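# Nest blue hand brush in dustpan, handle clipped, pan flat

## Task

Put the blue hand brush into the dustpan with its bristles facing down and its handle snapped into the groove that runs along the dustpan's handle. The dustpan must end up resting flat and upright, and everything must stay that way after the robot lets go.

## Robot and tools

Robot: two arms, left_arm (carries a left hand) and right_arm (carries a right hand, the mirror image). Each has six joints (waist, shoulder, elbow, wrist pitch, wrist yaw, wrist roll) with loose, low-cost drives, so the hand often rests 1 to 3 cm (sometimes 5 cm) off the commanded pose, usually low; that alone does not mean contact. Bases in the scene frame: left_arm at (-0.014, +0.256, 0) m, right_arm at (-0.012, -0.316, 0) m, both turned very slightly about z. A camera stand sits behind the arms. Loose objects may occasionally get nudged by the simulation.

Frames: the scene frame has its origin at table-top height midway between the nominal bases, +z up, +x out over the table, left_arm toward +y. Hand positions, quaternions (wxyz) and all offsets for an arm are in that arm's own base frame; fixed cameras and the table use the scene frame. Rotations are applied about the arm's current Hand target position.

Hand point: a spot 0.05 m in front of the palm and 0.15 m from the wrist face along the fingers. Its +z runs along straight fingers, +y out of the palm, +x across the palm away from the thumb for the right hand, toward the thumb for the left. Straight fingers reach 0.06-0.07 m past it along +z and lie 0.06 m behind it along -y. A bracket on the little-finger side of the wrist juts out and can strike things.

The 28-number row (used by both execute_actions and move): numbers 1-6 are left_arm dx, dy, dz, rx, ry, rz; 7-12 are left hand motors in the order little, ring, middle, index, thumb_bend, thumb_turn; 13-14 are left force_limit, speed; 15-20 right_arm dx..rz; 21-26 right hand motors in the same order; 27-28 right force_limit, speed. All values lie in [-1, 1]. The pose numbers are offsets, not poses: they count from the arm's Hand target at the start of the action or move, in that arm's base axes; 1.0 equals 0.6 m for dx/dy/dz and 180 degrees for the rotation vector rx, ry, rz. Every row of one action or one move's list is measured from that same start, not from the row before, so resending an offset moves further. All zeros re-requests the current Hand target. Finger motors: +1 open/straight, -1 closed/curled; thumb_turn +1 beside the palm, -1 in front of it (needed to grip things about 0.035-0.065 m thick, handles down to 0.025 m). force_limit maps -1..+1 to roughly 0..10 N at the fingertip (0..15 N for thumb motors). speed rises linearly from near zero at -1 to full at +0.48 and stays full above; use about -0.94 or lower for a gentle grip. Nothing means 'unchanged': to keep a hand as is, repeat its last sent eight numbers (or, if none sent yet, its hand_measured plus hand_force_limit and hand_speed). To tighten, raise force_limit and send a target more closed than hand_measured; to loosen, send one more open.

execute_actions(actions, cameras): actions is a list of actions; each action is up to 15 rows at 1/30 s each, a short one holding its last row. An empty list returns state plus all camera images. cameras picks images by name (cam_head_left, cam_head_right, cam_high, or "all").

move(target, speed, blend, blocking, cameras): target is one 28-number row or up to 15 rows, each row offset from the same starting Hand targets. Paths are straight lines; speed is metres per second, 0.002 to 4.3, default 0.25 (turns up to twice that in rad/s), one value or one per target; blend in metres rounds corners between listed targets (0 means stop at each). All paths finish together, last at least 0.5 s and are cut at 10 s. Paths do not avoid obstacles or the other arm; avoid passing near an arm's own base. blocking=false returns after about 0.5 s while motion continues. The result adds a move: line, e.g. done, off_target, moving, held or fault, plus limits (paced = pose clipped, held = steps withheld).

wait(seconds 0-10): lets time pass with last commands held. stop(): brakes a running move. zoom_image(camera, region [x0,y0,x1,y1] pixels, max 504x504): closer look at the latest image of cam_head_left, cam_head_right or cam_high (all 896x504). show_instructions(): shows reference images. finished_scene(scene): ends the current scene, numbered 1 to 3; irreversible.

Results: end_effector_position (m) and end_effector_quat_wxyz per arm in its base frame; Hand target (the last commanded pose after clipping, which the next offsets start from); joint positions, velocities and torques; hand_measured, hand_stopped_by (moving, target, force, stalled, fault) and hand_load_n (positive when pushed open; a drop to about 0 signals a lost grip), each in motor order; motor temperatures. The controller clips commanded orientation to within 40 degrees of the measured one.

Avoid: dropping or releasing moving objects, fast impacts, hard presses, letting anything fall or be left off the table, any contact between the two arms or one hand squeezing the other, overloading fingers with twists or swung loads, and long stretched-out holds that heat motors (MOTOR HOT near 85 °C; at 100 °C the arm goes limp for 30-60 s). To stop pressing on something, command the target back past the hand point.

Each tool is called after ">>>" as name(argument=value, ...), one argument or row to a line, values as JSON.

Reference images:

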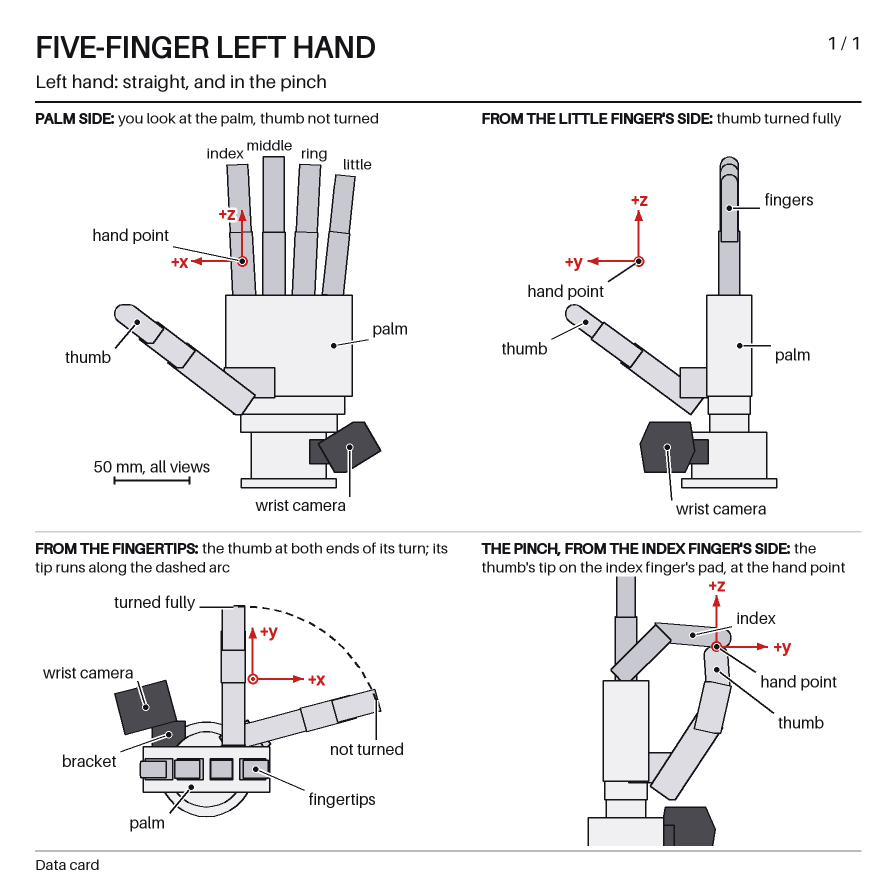

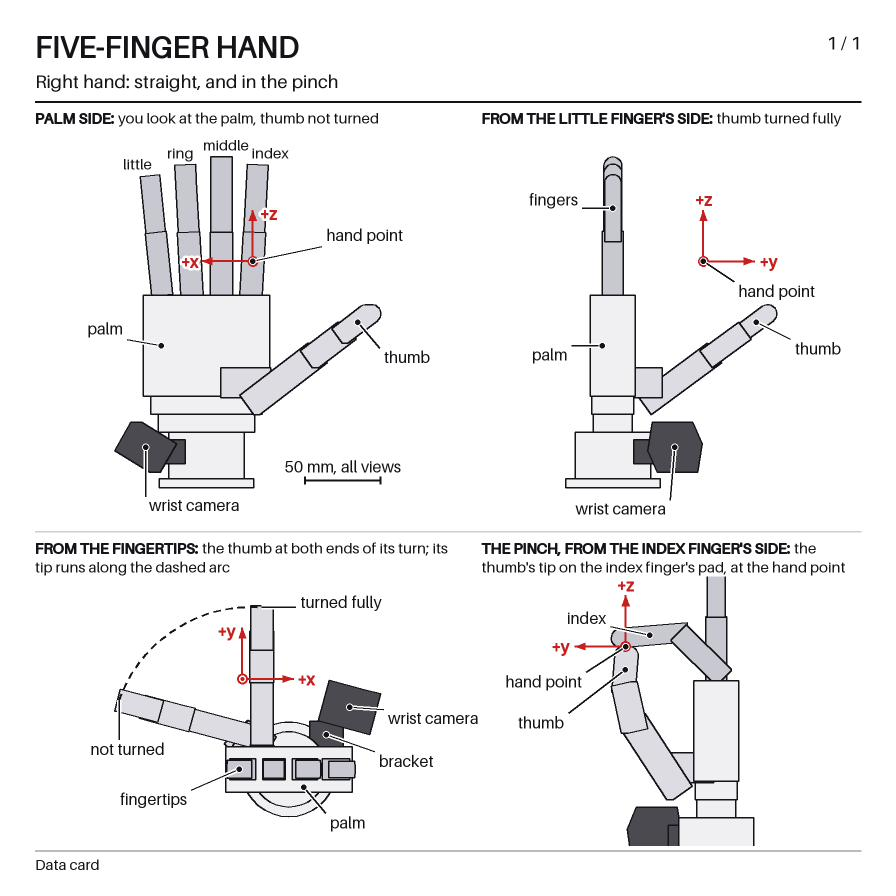

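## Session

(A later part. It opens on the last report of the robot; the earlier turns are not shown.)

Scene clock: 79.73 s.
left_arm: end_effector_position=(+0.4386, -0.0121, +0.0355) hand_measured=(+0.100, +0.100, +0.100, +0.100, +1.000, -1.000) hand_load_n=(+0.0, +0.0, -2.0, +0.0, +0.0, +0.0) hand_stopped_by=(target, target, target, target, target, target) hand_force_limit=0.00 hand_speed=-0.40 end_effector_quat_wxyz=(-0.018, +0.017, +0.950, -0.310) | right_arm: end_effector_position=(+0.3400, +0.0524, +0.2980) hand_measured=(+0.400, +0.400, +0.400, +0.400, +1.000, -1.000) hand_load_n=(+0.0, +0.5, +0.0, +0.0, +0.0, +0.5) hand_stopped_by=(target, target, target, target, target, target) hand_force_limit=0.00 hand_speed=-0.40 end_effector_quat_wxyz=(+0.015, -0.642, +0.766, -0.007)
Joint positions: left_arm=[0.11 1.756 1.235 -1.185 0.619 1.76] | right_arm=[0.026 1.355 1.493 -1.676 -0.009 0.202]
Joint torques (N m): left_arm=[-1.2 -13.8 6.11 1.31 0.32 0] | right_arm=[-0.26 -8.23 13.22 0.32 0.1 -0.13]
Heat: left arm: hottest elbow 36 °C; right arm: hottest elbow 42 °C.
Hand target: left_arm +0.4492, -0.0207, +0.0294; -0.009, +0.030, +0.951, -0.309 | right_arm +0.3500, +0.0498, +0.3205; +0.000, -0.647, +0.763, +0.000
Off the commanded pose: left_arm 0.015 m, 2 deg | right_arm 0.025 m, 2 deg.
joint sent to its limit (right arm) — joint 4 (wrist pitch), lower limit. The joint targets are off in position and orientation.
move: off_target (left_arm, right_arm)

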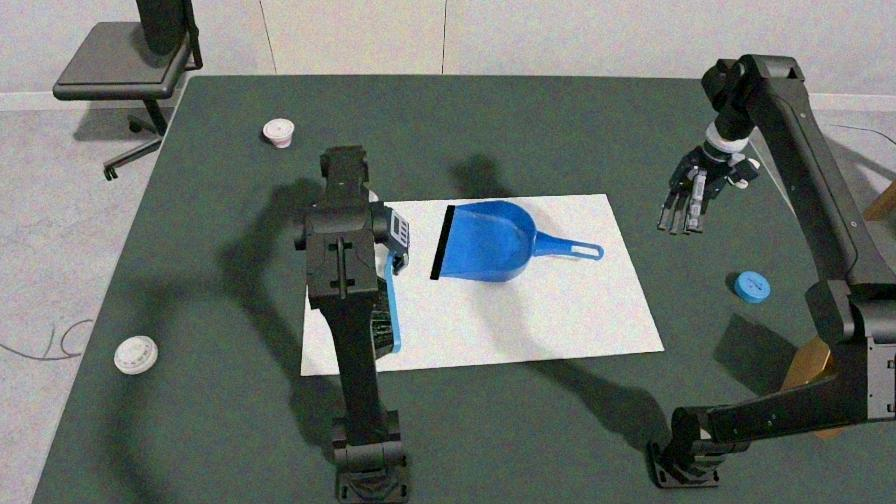

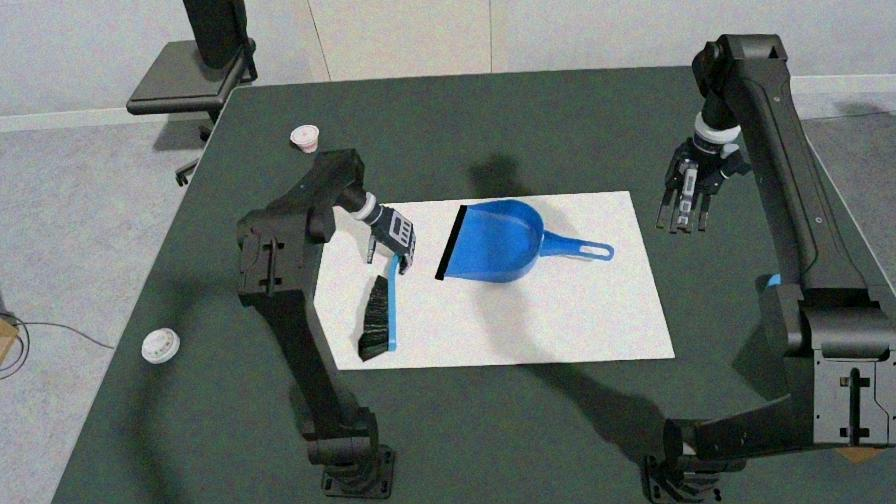

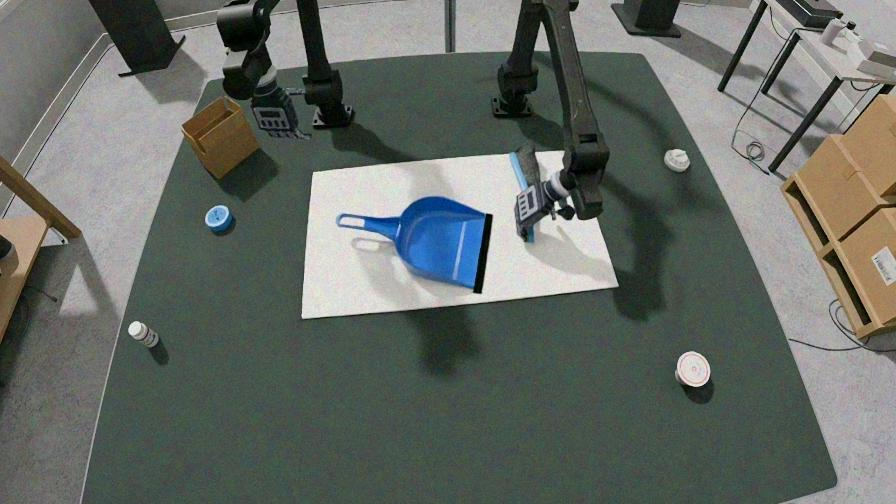

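>>> execute_actions(
  actions=[
    [[0,0,0.008,0,0,0,-0.3,-0.3,-0.3,-0.3,0.75,-1,0.0,-0.7,0,0,0,0,0,0,0.4,0.4,0.4,0.4,1,-1,0.0,-0.4]],
    [[0,0,0,0,0,0,-0.3,-0.3,-0.3,-0.3,0.75,-1,0.0,-0.7,0,0,0,0,0,0,0.4,0.4,0.4,0.4,1,-1,0.0,-0.4]],
    [[0,0,0,0,0,0,-0.3,-0.3,-0.3,-0.3,0.75,-1,0.0,-0.7,0,0,0,0,0,0,0.4,0.4,0.4,0.4,1,-1,0.0,-0.4]],
    [[0,0,0,0,0,0,-0.3,-0.3,-0.3,-0.3,0.75,-1,0.0,-0.7,0,0,0,0,0,0,0.4,0.4,0.4,0.4,1,-1,0.0,-0.4]],
  ],
  cameras=["all"],
)

>>> zoom_image(
  camera="cam_high",
  region=[480, 120, 620, 260],
)

>>> zoom_image(
  camera="cam_head_right",
  region=[340, 200, 460, 320],
)

Scene clock: 85.47 s.
left_arm: end_effector_position=(+0.4389, -0.0181, +0.0341) hand_measured=(-0.300, -0.300, -0.300, -0.300, +0.750, -1.000) hand_load_n=(+0.5, +0.0, +0.0, +0.5, +0.0, +0.0) hand_stopped_by=(target, target, target, target, target, target) hand_force_limit=0.00 hand_speed=-0.70 end_effector_quat_wxyz=(-0.020, +0.024, +0.950, -0.310) | right_arm: end_effector_position=(+0.3400, +0.0524, +0.2980) hand_measured=(+0.400, +0.400, +0.400, +0.400, +1.000, -1.000) hand_load_n=(+0.0, +0.5, +0.0, +0.0, +0.0, +0.0) hand_stopped_by=(target, target, target, target, target, target) hand_force_limit=0.00 hand_speed=-0.40 end_effector_quat_wxyz=(+0.015, -0.642, +0.766, -0.007)
Joint positions: left_arm=[0.096 1.759 1.235 -1.182 0.619 1.76] | right_arm=[0.026 1.355 1.493 -1.676 -0.009 0.202]
Joint torques (N m): left_arm=[-1.08 -14.86 6.57 0.76 0.31 0] | right_arm=[-0.38 -8.47 13.24 0.27 0.09 -0.14]
Heat: left arm: hottest elbow 35 °C; right arm: hottest elbow 43 °C.
Hand target: left_arm +0.4492, -0.0207, +0.0342; -0.009, +0.030, +0.951, -0.309 | right_arm +0.3500, +0.0498, +0.3205; +0.000, -0.647, +0.763, +0.000
Off the commanded pose: left_arm 0.011 m, 1 deg | right_arm 0.025 m, 2 deg.
joint sent to its limit (right arm) — joint 4 (wrist pitch), lower limit. The joint targets are off in position and orientation.
Step readings (end_effector_position of left_arm | right_arm):
0: (+0.4386, -0.0121, +0.0355) | (+0.3400, +0.0524, +0.2980)
1: (+0.4386, -0.0121, +0.0355) | (+0.3400, +0.0524, +0.2980)
2: (+0.4386, -0.0121, +0.0355) | (+0.3400, +0.0524, +0.2980)
4: (+0.4388, -0.0128, +0.0348) | (+0.3400, +0.0524, +0.2980)
8: (+0.4390, -0.0148, +0.0341) | (+0.3400, +0.0524, +0.2980)
15: (+0.4389, -0.0181, +0.0341) | (+0.3400, +0.0524, +0.2980)
16: (+0.4389, -0.0181, +0.0341) | (+0.3400, +0.0524, +0.2980)
17: (+0.4389, -0.0181, +0.0341) | (+0.3400, +0.0524, +0.2980)
19: (+0.4389, -0.0181, +0.0341) | (+0.3400, +0.0524, +0.2980)
23: (+0.4389, -0.0181, +0.0341) | (+0.3400, +0.0524, +0.2980)
30: (+0.4389, -0.0181, +0.0341) | (+0.3400, +0.0524, +0.2980)
31: (+0.4389, -0.0181, +0.0341) | (+0.3400, +0.0524, +0.2980)
32: (+0.4389, -0.0181, +0.0341) | (+0.3400, +0.0524, +0.2980)
34: (+0.4389, -0.0181, +0.0341) | (+0.3400, +0.0524, +0.2980)
38: (+0.4389, -0.0181, +0.0341) | (+0.3400, +0.0524, +0.2980)
45: (+0.4389, -0.0181, +0.0341) | (+0.3400, +0.0524, +0.2980)
46: (+0.4389, -0.0181, +0.0341) | (+0.3400, +0.0524, +0.2980)
47: (+0.4389, -0.0181, +0.0341) | (+0.3400, +0.0524, +0.2980)
49: (+0.4389, -0.0181, +0.0341) | (+0.3400, +0.0524, +0.2980)
53: (+0.4389, -0.0181, +0.0341) | (+0.3400, +0.0524, +0.2980)
60: (+0.4389, -0.0181, +0.0341) | (+0.3400, +0.0524, +0.2980)

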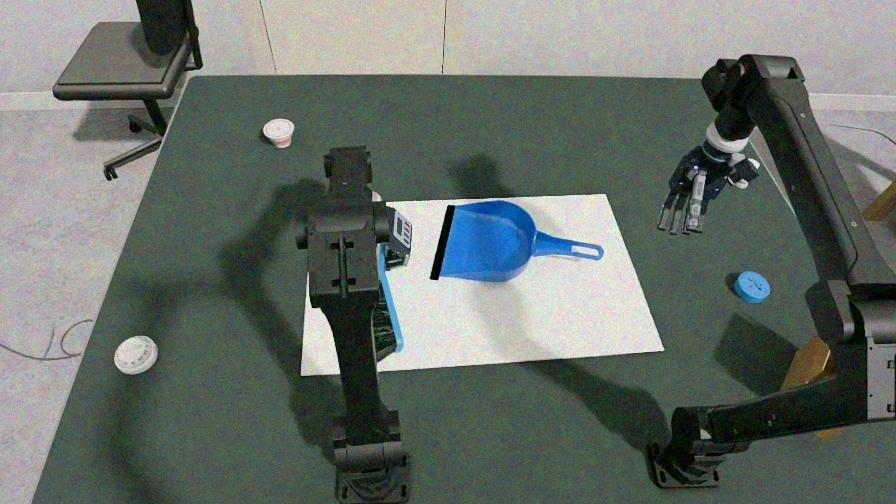

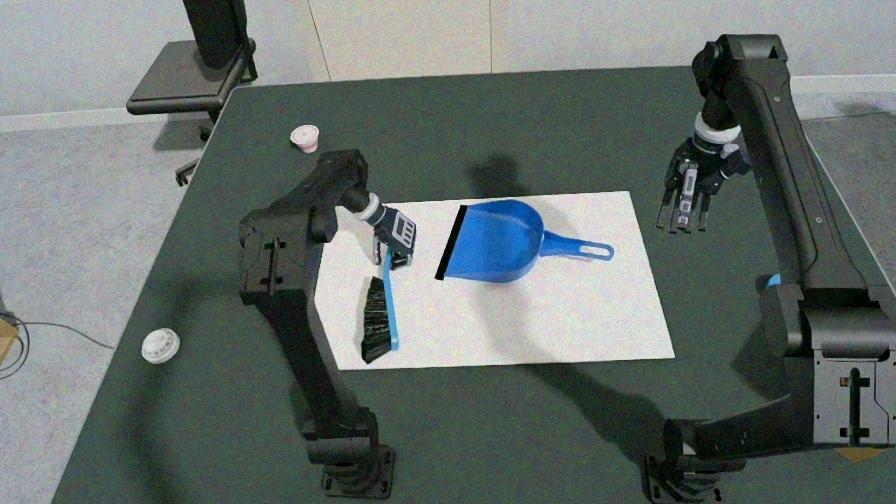

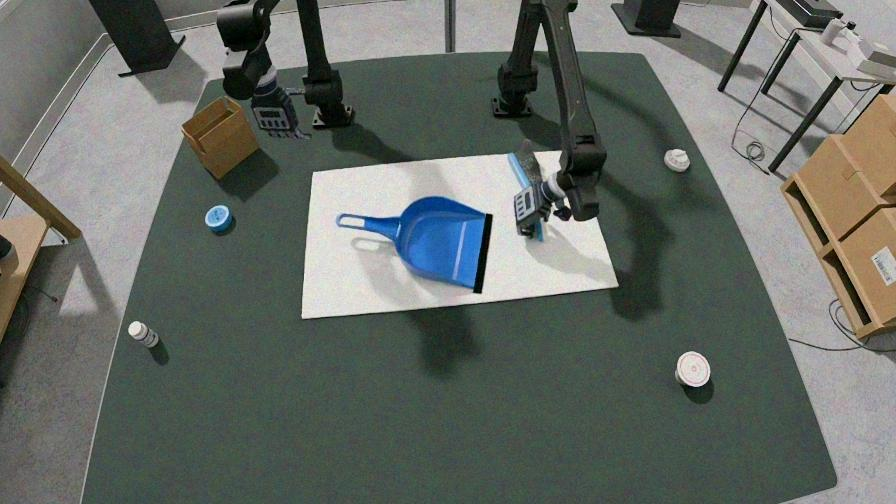

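Scaled by 3.600 from the camera's 896x504 image, which has a finer 1280x720 frame.

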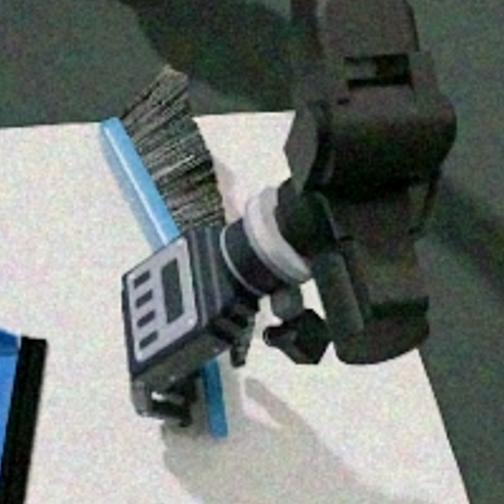

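Scaled by 4.200 from the camera's 896x504 image, which has a finer 1280x720 frame.

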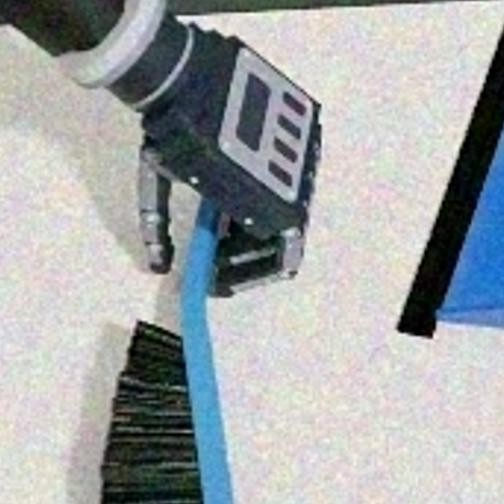

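>>> execute_actions(
  actions=[
    [[0,0,0,0,0,0,-0.3,-0.3,-0.3,-0.3,-0.3,-1,0.0,-0.7,0,0,0,0,0,0,0.4,0.4,0.4,0.4,1,-1,0.0,-0.4]],
    [[0,0,0,0,0,0,-0.3,-0.3,-0.3,-0.3,-0.3,-1,0.0,-0.7,0,0,0,0,0,0,0.4,0.4,0.4,0.4,1,-1,0.0,-0.4]],
    [[0,0,0,0,0,0,-0.3,-0.3,-0.3,-0.3,-0.3,-1,0.0,-0.7,0,0,0,0,0,0,0.4,0.4,0.4,0.4,1,-1,0.0,-0.4]],
    [[0,0,0,0,0,0,-0.3,-0.3,-0.3,-0.3,-0.3,-1,0.0,-0.7,0,0,0,0,0,0,0.4,0.4,0.4,0.4,1,-1,0.0,-0.4]],
  ],
  cameras=["all"],
)

>>> zoom_image(
  camera="cam_high",
  region=[480, 120, 620, 260],
)

>>> zoom_image(
  camera="cam_head_right",
  region=[340, 200, 460, 320],
)

Scene clock: 90.30 s.
left_arm: end_effector_position=(+0.4392, -0.0160, +0.0340) hand_measured=(-0.300, -0.300, -0.300, -0.300, +0.556, -1.000) hand_load_n=(+0.0, +0.0, +3.5, +0.0, +7.5, +2.0) hand_stopped_by=(target, target, target, target, force, target) hand_force_limit=0.00 hand_speed=-0.70 end_effector_quat_wxyz=(-0.019, +0.023, +0.950, -0.310) | right_arm: end_effector_position=(+0.3400, +0.0524, +0.2980) hand_measured=(+0.400, +0.400, +0.400, +0.400, +1.000, -1.000) hand_load_n=(+0.0, +0.0, +0.0, +0.0, +0.0, +0.0) hand_stopped_by=(target, target, target, target, target, target) hand_force_limit=0.00 hand_speed=-0.40 end_effector_quat_wxyz=(+0.015, -0.642, +0.766, -0.007)
Joint positions: left_arm=[0.101 1.759 1.235 -1.182 0.619 1.763] | right_arm=[0.026 1.355 1.493 -1.676 -0.009 0.202]
Joint torques (N m): left_arm=[-1.2 -14.68 6.53 0.76 0.31 -0.01] | right_arm=[-0.5 -8.23 13.27 0.28 0.1 -0.1]
Heat: left arm: hottest elbow 35 °C; right arm: hottest elbow 43 °C.
Hand target: left_arm +0.4492, -0.0207, +0.0342; -0.009, +0.030, +0.951, -0.309 | right_arm +0.3500, +0.0498, +0.3205; +0.000, -0.647, +0.763, +0.000
Off the commanded pose: left_arm 0.011 m, 1 deg | right_arm 0.025 m, 2 deg.
joint sent to its limit (right arm) — joint 4 (wrist pitch), lower limit. The joint targets are off in position and orientation.
Step readings (end_effector_position of left_arm | right_arm):
0: (+0.4389, -0.0181, +0.0341) | (+0.3400, +0.0524, +0.2980)
1: (+0.4389, -0.0181, +0.0341) | (+0.3400, +0.0524, +0.2980)
2: (+0.4389, -0.0181, +0.0341) | (+0.3400, +0.0524, +0.2980)
4: (+0.4389, -0.0181, +0.0341) | (+0.3400, +0.0524, +0.2980)
8: (+0.4389, -0.0181, +0.0341) | (+0.3400, +0.0524, +0.2980)
15: (+0.4389, -0.0181, +0.0341) | (+0.3400, +0.0524, +0.2980)
16: (+0.4390, -0.0181, +0.0340) | (+0.3400, +0.0524, +0.2980)
17: (+0.4391, -0.0181, +0.0340) | (+0.3400, +0.0524, +0.2980)
19: (+0.4391, -0.0181, +0.0340) | (+0.3400, +0.0524, +0.2980)
23: (+0.4391, -0.0174, +0.0340) | (+0.3400, +0.0524, +0.2980)
30: (+0.4391, -0.0167, +0.0340) | (+0.3400, +0.0524, +0.2980)
31: (+0.4391, -0.0167, +0.0340) | (+0.3400, +0.0524, +0.2980)
32: (+0.4391, -0.0167, +0.0340) | (+0.3400, +0.0524, +0.2980)
34: (+0.4391, -0.0167, +0.0340) | (+0.3400, +0.0524, +0.2980)
38: (+0.4392, -0.0160, +0.0340) | (+0.3400, +0.0524, +0.2980)
45: (+0.4392, -0.0160, +0.0340) | (+0.3400, +0.0524, +0.2980)
46: (+0.4392, -0.0160, +0.0340) | (+0.3400, +0.0524, +0.2980)
47: (+0.4392, -0.0160, +0.0340) | (+0.3400, +0.0524, +0.2980)
49: (+0.4392, -0.0160, +0.0340) | (+0.3400, +0.0524, +0.2980)
53: (+0.4392, -0.0160, +0.0340) | (+0.3400, +0.0524, +0.2980)
60: (+0.4392, -0.0160, +0.0340) | (+0.3400, +0.0524, +0.2980)

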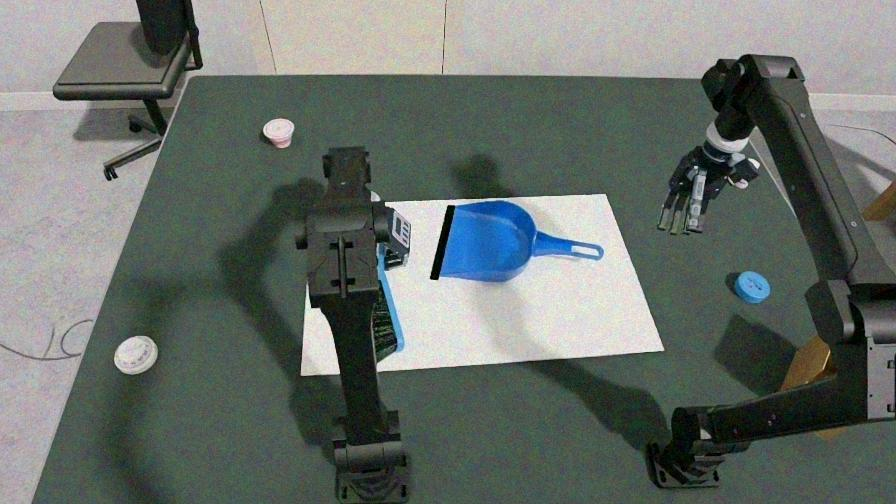

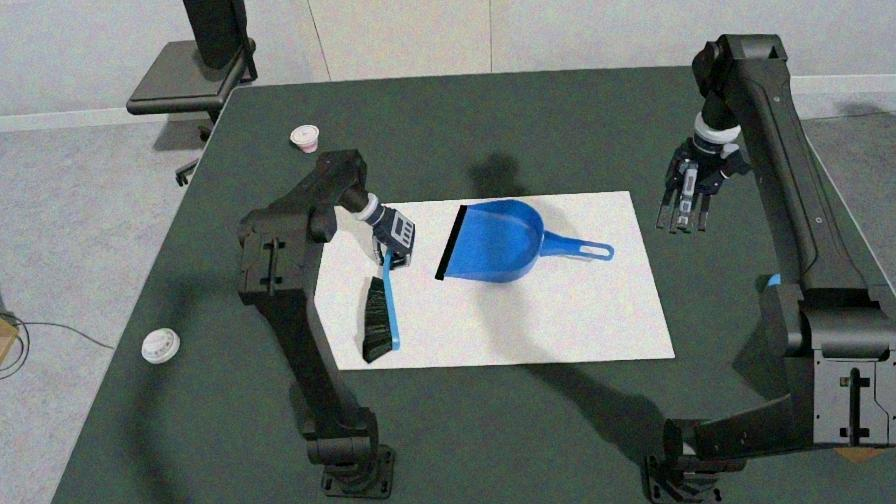

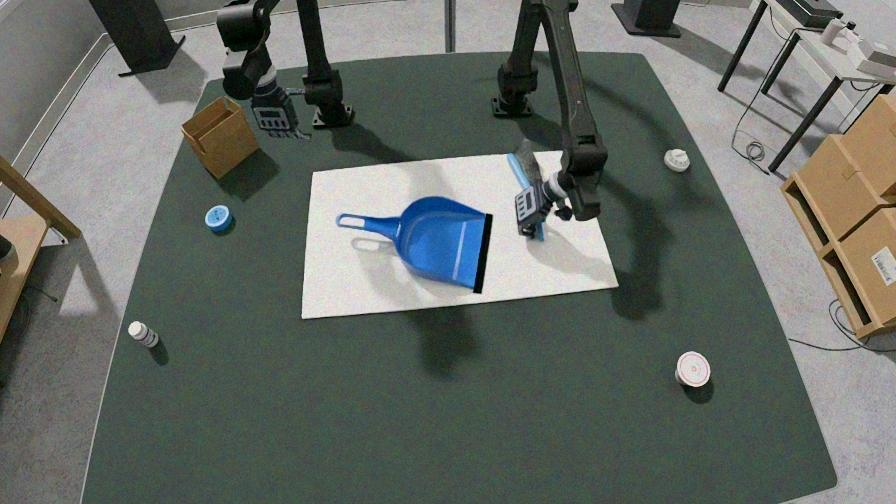

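Scaled by 3.600 from the camera's 896x504 image, which has a finer 1280x720 frame.

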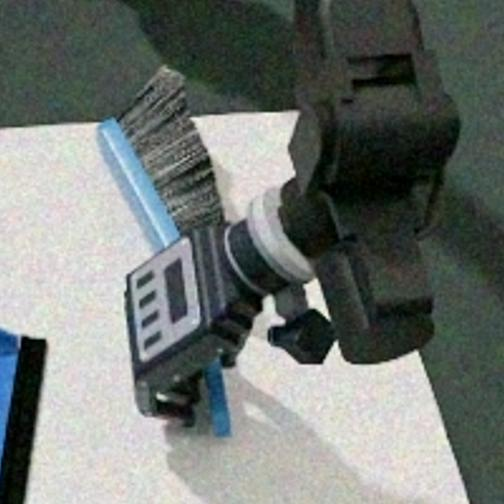

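Scaled by 4.200 from the camera's 896x504 image, which has a finer 1280x720 frame.

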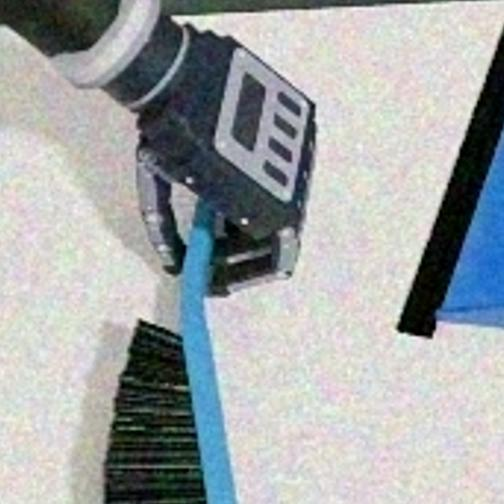

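>>> execute_actions(
  actions=[
    [[0,0,0,0,0,0,-0.3,-0.3,-0.3,-0.3,-0.4,-1,0.3,-0.85,0,0,0,0,0,0,0.4,0.4,0.4,0.4,1,-1,0.0,-0.4]],
    [[0,0,0,0,0,0,-0.3,-0.3,-0.3,-0.3,-0.4,-1,0.3,-0.85,0,0,0,0,0,0,0.4,0.4,0.4,0.4,1,-1,0.0,-0.4]],
  ],
)

>>> wait(
  seconds=0.5,
)

Scene clock: 96.37 s.
left_arm: end_effector_position=(+0.4392, -0.0147, +0.0340) hand_measured=(-0.300, -0.300, -0.300, -0.300, +0.546, -1.000) hand_load_n=(+0.0, +0.0, +5.0, +0.0, +10.0, +2.5) hand_stopped_by=(target, target, target, target, force, target) hand_force_limit=0.30 hand_speed=-0.85 end_effector_quat_wxyz=(-0.018, +0.022, +0.950, -0.310) | right_arm: end_effector_position=(+0.3400, +0.0524, +0.2980) hand_measured=(+0.400, +0.400, +0.400, +0.400, +1.000, -1.000) hand_load_n=(+0.0, +0.0, +0.0, +0.0, +0.0, +0.0) hand_stopped_by=(target, target, target, target, target, target) hand_force_limit=0.00 hand_speed=-0.40 end_effector_quat_wxyz=(+0.015, -0.642, +0.766, -0.007)
Joint positions: left_arm=[0.104 1.759 1.235 -1.182 0.619 1.763] | right_arm=[0.026 1.355 1.493 -1.676 -0.009 0.202]
Joint torques (N m): left_arm=[-1.38 -14.68 6.53 0.76 0.31 0] | right_arm=[-0.44 -8.23 13.26 0.24 0.09 -0.11]
Heat: left arm: hottest elbow 34 °C; right arm: hottest elbow 44 °C.
Hand target: left_arm +0.4492, -0.0207, +0.0342; -0.009, +0.030, +0.951, -0.309 | right_arm +0.3500, +0.0498, +0.3205; +0.000, -0.647, +0.763, +0.000
Off the commanded pose: left_arm 0.012 m, 1 deg | right_arm 0.025 m, 2 deg.
joint sent to its limit (right arm) — joint 4 (wrist pitch), lower limit. The joint targets are off in position and orientation.
Step readings (end_effector_position of left_arm | right_arm):
0: (+0.4392, -0.0160, +0.0340) | (+0.3400, +0.0524, +0.2980)
1: (+0.4392, -0.0160, +0.0340) | (+0.3400, +0.0524, +0.2980)
2: (+0.4392, -0.0160, +0.0340) | (+0.3400, +0.0524, +0.2980)
4: (+0.4392, -0.0160, +0.0340) | (+0.3400, +0.0524, +0.2980)
8: (+0.4392, -0.0160, +0.0340) | (+0.3400, +0.0524, +0.2980)
15: (+0.4392, -0.0154, +0.0340) | (+0.3400, +0.0524, +0.2980)
16: (+0.4392, -0.0154, +0.0340) | (+0.3400, +0.0524, +0.2980)
17: (+0.4392, -0.0154, +0.0340) | (+0.3400, +0.0524, +0.2980)
19: (+0.4392, -0.0154, +0.0340) | (+0.3400, +0.0524, +0.2980)
23: (+0.4392, -0.0147, +0.0340) | (+0.3400, +0.0524, +0.2980)
30: (+0.4392, -0.0147, +0.0340) | (+0.3400, +0.0524, +0.2980)

Scene clock: 96.87 s.
left_arm: end_effector_position=(+0.4392, -0.0147, +0.0340) hand_measured=(-0.300, -0.300, -0.300, -0.300, +0.546, -1.000) hand_load_n=(+0.5, +0.0, +4.5, +0.0, +10.0, +2.5) hand_stopped_by=(target, target, target, target, force, target) hand_force_limit=0.30 hand_speed=-0.85 end_effector_quat_wxyz=(-0.018, +0.022, +0.950, -0.310) | right_arm: end_effector_position=(+0.3400, +0.0524, +0.2980) hand_measured=(+0.400, +0.400, +0.400, +0.400, +1.000, -1.000) hand_load_n=(+0.0, +0.0, +0.0, +0.0, +0.0, +0.0) hand_stopped_by=(target, target, target, target, target, target) hand_force_limit=0.00 hand_speed=-0.40 end_effector_quat_wxyz=(+0.015, -0.642, +0.766, -0.007)
Joint positions: left_arm=[0.104 1.759 1.235 -1.182 0.619 1.763] | right_arm=[0.026 1.355 1.493 -1.676 -0.009 0.202]
Joint torques (N m): left_arm=[-1.32 -14.74 6.56 0.75 0.32 0.01] | right_arm=[-0.62 -8.23 13.38 0.31 0.08 -0.13]
Heat: left arm: hottest elbow 34 °C; right arm: hottest elbow 44 °C.
Hand target: left_arm +0.4492, -0.0207, +0.0342; -0.009, +0.030, +0.951, -0.309 | right_arm +0.3500, +0.0498, +0.3205; +0.000, -0.647, +0.763, +0.000
Off the commanded pose: left_arm 0.012 m, 1 deg | right_arm 0.025 m, 2 deg.
wait: 0.50 s; at rest by 0.17 s

>>> move(
  target=[0,0,0.58,0,0,0,-0.3,-0.3,-0.3,-0.3,-0.4,-1,0.3,-0.85,0,0,0,0,0,0,0.4,0.4,0.4,0.4,1,-1,0.0,-0.4],
  speed=0.07,
  cameras=["all"],
)

>>> zoom_image(
  camera="cam_high",
  region=[480, 80, 640, 260],
)

>>> zoom_image(
  camera="cam_head_right",
  region=[300, 100, 460, 280],
)

Scene clock: 106.27 s.
left_arm: end_effector_position=(+0.4478, -0.0129, +0.3485) hand_measured=(-0.300, -0.300, -0.300, -0.300, +0.546, -1.000) hand_load_n=(+0.0, +0.0, +5.0, +0.0, +7.5, +1.0) hand_stopped_by=(target, target, target, target, force, target) hand_force_limit=0.30 hand_speed=-0.85 end_effector_quat_wxyz=(+0.093, -0.022, +0.951, -0.293) | right_arm: end_effector_position=(+0.3400, +0.0524, +0.2980) hand_measured=(+0.400, +0.400, +0.400, +0.400, +1.000, -1.000) hand_load_n=(+0.5, +0.0, +0.0, +0.0, +0.0, +0.0) hand_stopped_by=(target, target, target, target, target, target) hand_force_limit=0.00 hand_speed=-0.40 end_effector_quat_wxyz=(+0.015, -0.642, +0.766, -0.007)
Joint positions: left_arm=[0.109 1.504 1.783 -1.693 0.607 1.584] | right_arm=[0.026 1.355 1.493 -1.676 -0.009 0.202]
Joint torques (N m): left_arm=[-0.91 -14.68 11.08 0.31 0.36 -0.06] | right_arm=[-0.26 -8.06 13.27 0.32 0.07 -0.12]
Heat: left arm: hottest elbow 35 °C; right arm: hottest elbow 44 °C.
Hand target: left_arm +0.4492, -0.0207, +0.3822; -0.009, +0.030, +0.951, -0.309 | right_arm +0.3500, +0.0498, +0.3205; +0.000, -0.647, +0.763, +0.000
Off the commanded pose: left_arm 0.035 m, 13 deg | right_arm 0.025 m, 2 deg.
joint sent to its limit (left arm) — joint 4 (wrist pitch), lower limit. The joint targets are off in position and orientation.
joint sent to its limit (right arm) — joint 4 (wrist pitch), lower limit. The joint targets are off in position and orientation.
move: off_target (left_arm, right_arm)

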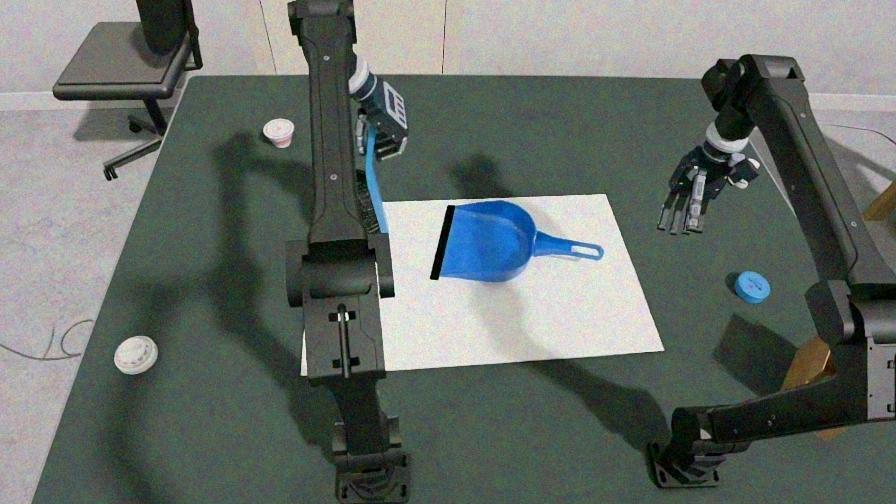

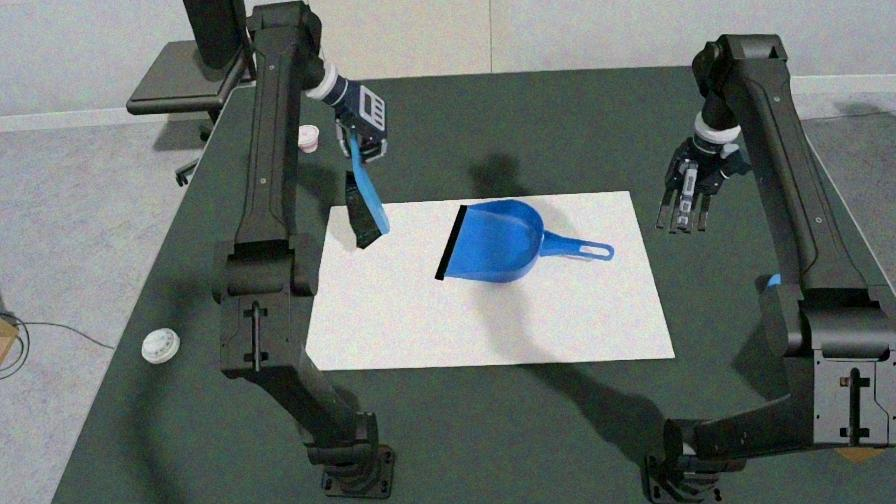

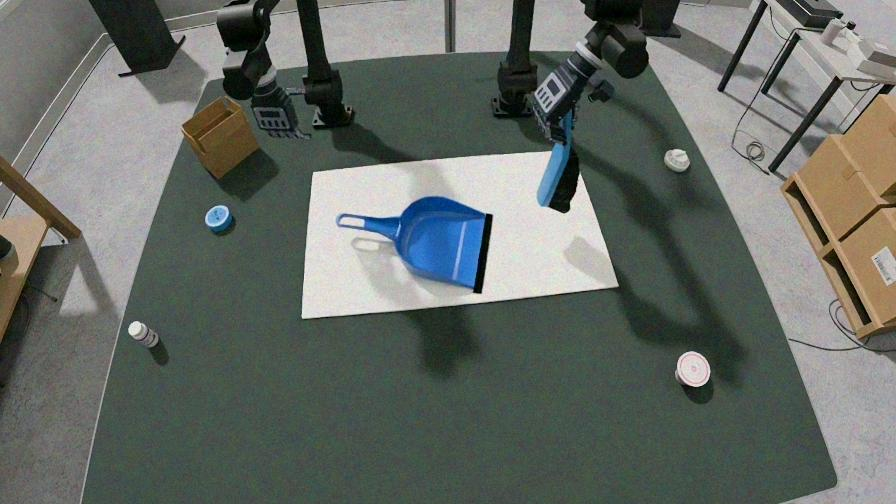

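Scaled by 2.800 from the camera's 896x504 image, which has a finer 1280x720 frame.

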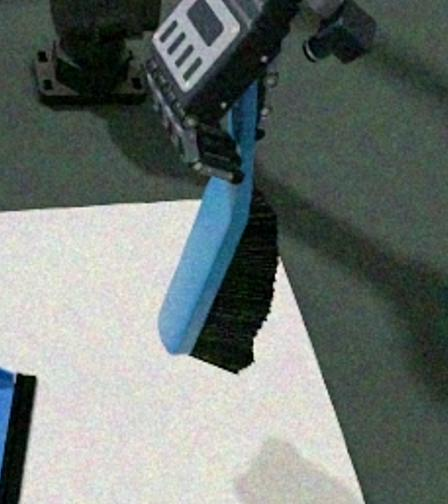

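Scaled by 2.800 from the camera's 896x504 image, which has a finer 1280x720 frame.

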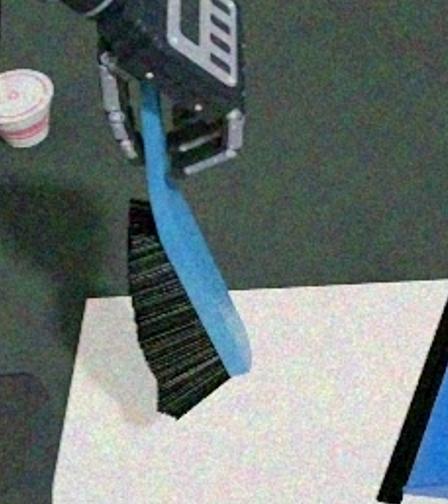

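>>> move(
  target=[0.327,0.135,0.03,-0.3072,-0.3170,0.4708,-0.3,-0.3,-0.3,-0.3,-0.4,-1,0.3,-0.85,0,0,0,0,0,0,0.4,0.4,0.4,0.4,1,-1,0.0,-0.4],
  speed=0.18,
  cameras=["all"],
)

>>> zoom_image(
  camera="cam_high",
  region=[440, 80, 700, 320],
)

>>> zoom_image(
  camera="cam_head_right",
  region=[300, 0, 500, 200],
)

Scene clock: 121.60 s.
left_arm: end_effector_position=(+0.6422, +0.0738, +0.3722) hand_measured=(-0.300, -0.300, -0.298, -0.300, +0.546, -1.000) hand_load_n=(+0.0, +0.0, +11.5, +0.0, +10.5, -0.5) hand_stopped_by=(target, target, target, target, force, target) hand_force_limit=0.30 hand_speed=-0.85 end_effector_quat_wxyz=(+0.588, -0.459, +0.423, -0.516) | right_arm: end_effector_position=(+0.3400, +0.0524, +0.2980) hand_measured=(+0.400, +0.400, +0.400, +0.400, +1.000, -1.000) hand_load_n=(+0.0, +0.0, +0.0, +0.0, +0.0, +0.0) hand_stopped_by=(target, target, target, target, target, target) hand_force_limit=0.00 hand_speed=-0.40 end_effector_quat_wxyz=(+0.015, -0.642, +0.766, -0.007)
Joint positions: left_arm=[0.185 1.384 1 0.608 0.078 0.007] | right_arm=[0.026 1.355 1.493 -1.676 -0.009 0.202]
Joint torques (N m): left_arm=[-1.44 -12.1 8.87 3.9 -0.25 -0.1] | right_arm=[-0.73 -8.29 13.23 0.32 0.08 -0.12]
Motor temperatures (°C): left_arm=[25 32 37 25 24 28] | right_arm=[28 31 45 27 25 24]
Heat: left arm: hottest elbow 37 °C; right arm: hottest elbow 45 °C.
Hand target: left_arm +0.6454, +0.0603, +0.4002; +0.595, -0.440, +0.400, -0.541 | right_arm +0.3500, +0.0498, +0.3205; +0.000, -0.647, +0.763, +0.000
Off the commanded pose: left_arm 0.031 m, 4 deg | right_arm 0.025 m, 2 deg.
joint sent to its limit (right arm) — joint 4 (wrist pitch), lower limit. The joint targets are off in position and orientation.
move: off_target (left_arm, right_arm)

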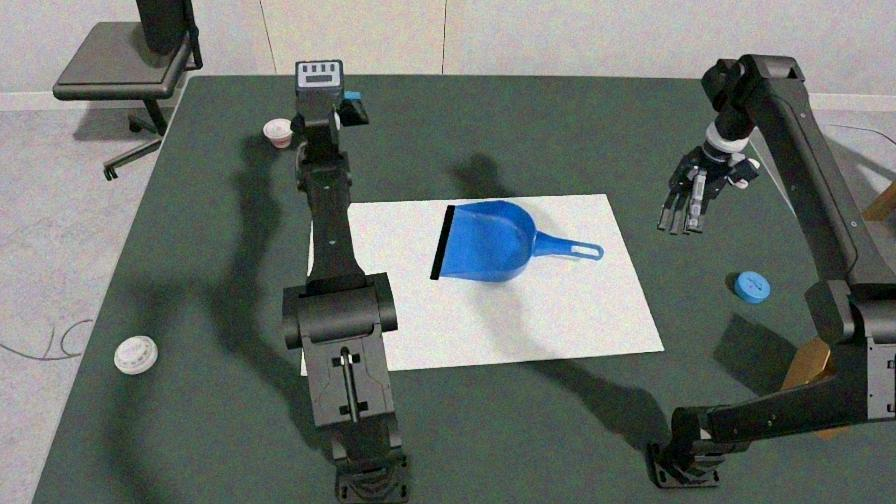

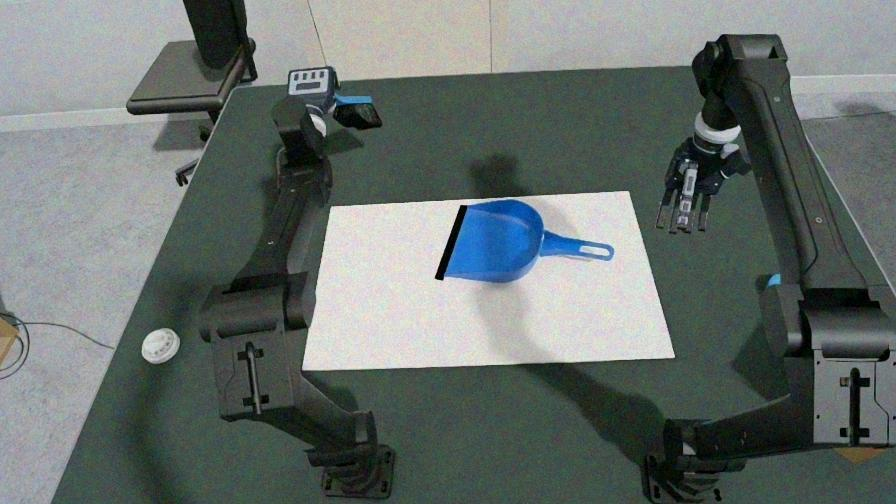

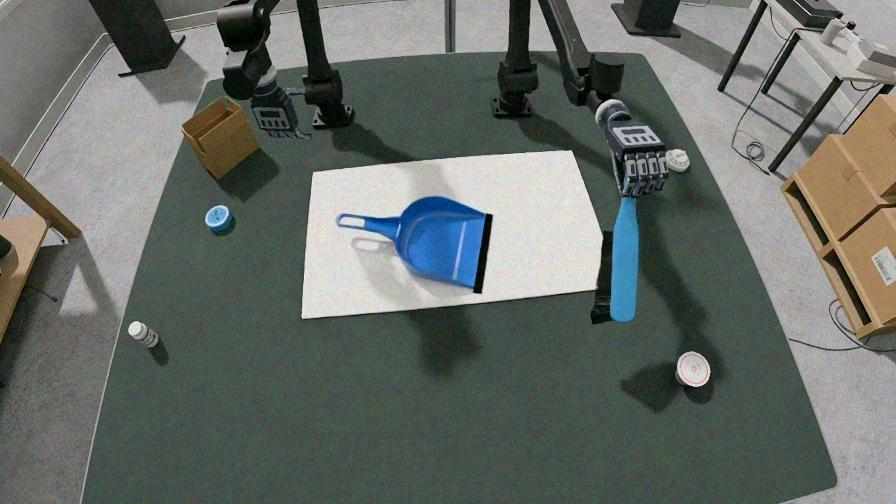

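Scaled by 1.938 from the camera's 896x504 image, which has a finer 1280x720 frame.

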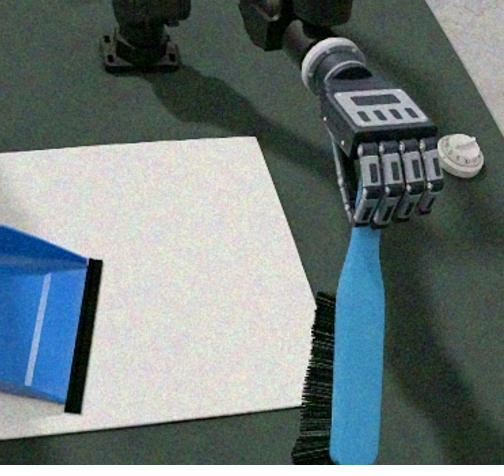

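Scaled by 2.520 from the camera's 896x504 image, which has a finer 1280x720 frame.

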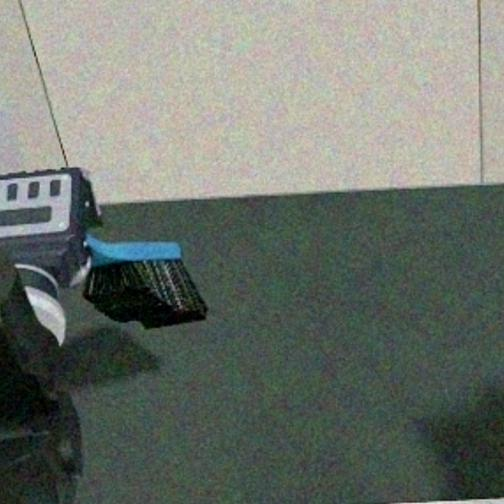

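>>> zoom_image(
  camera="cam_head_left",
  region=[280, 40, 420, 160],
)

>>> zoom_image(
  camera="cam_high",
  region=[560, 160, 700, 340],
)

Scaled by 3.600 from the camera's 896x504 image, which has a finer 1280x720 frame.

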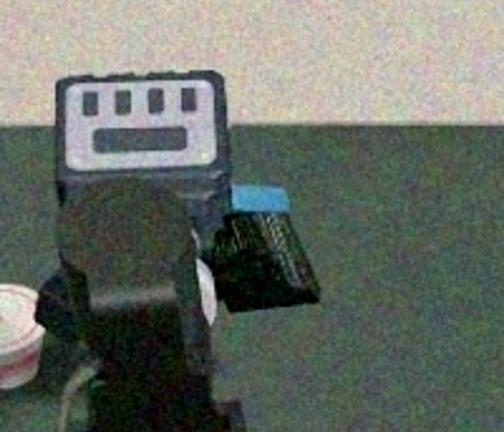

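Scaled by 2.800 from the camera's 896x504 image, which has a finer 1280x720 frame.

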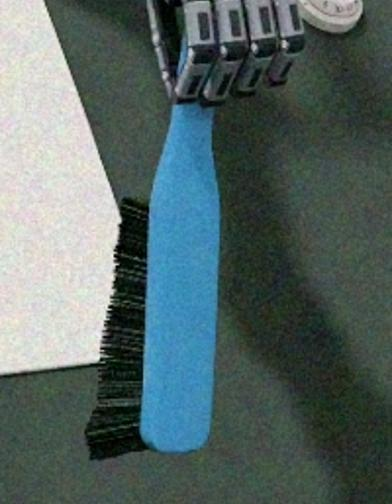

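>>> move(
  target=[0,0,-0.25,0,0,0,-0.3,-0.3,-0.3,-0.3,-0.4,-1,0.3,-0.85,0,0,0,0,0,0,0.4,0.4,0.4,0.4,1,-1,0.0,-0.4],
  speed=0.12,
)

Scene clock: 134.80 s.
left_arm: end_effector_position=(+0.6399, +0.0733, +0.2257) hand_measured=(-0.300, -0.300, -0.298, -0.300, +0.546, -1.000) hand_load_n=(+0.0, +0.0, +9.5, +0.0, +11.0, -0.5) hand_stopped_by=(target, target, target, target, force, target) hand_force_limit=0.30 hand_speed=-0.85 end_effector_quat_wxyz=(+0.588, -0.457, +0.421, -0.517) | right_arm: end_effector_position=(+0.3400, +0.0524, +0.2980) hand_measured=(+0.400, +0.400, +0.400, +0.400, +1.000, -1.000) hand_load_n=(+0.0, +0.0, +0.0, +0.0, -0.5, +0.0) hand_stopped_by=(target, target, target, target, target, target) hand_force_limit=0.00 hand_speed=-0.40 end_effector_quat_wxyz=(+0.015, -0.642, +0.766, -0.007)
Joint positions: left_arm=[0.185 1.627 0.803 1.053 0.078 0.005] | right_arm=[0.026 1.355 1.493 -1.676 -0.009 0.202]
Joint torques (N m): left_arm=[-1.55 -13.45 6.8 3.79 -0.25 -0.11] | right_arm=[-0.09 -8.06 13.3 0.32 0.09 -0.14]
Heat: left arm: hottest elbow 36 °C; right arm: hottest elbow 46 °C.
Hand target: left_arm +0.6454, +0.0603, +0.2502; +0.595, -0.440, +0.400, -0.541 | right_arm +0.3500, +0.0498, +0.3205; +0.000, -0.647, +0.763, +0.000
Off the commanded pose: left_arm 0.028 m, 4 deg | right_arm 0.025 m, 2 deg.
joint sent to its limit (right arm) — joint 4 (wrist pitch), lower limit. The joint targets are off in position and orientation.
move: off_target (left_arm, right_arm)


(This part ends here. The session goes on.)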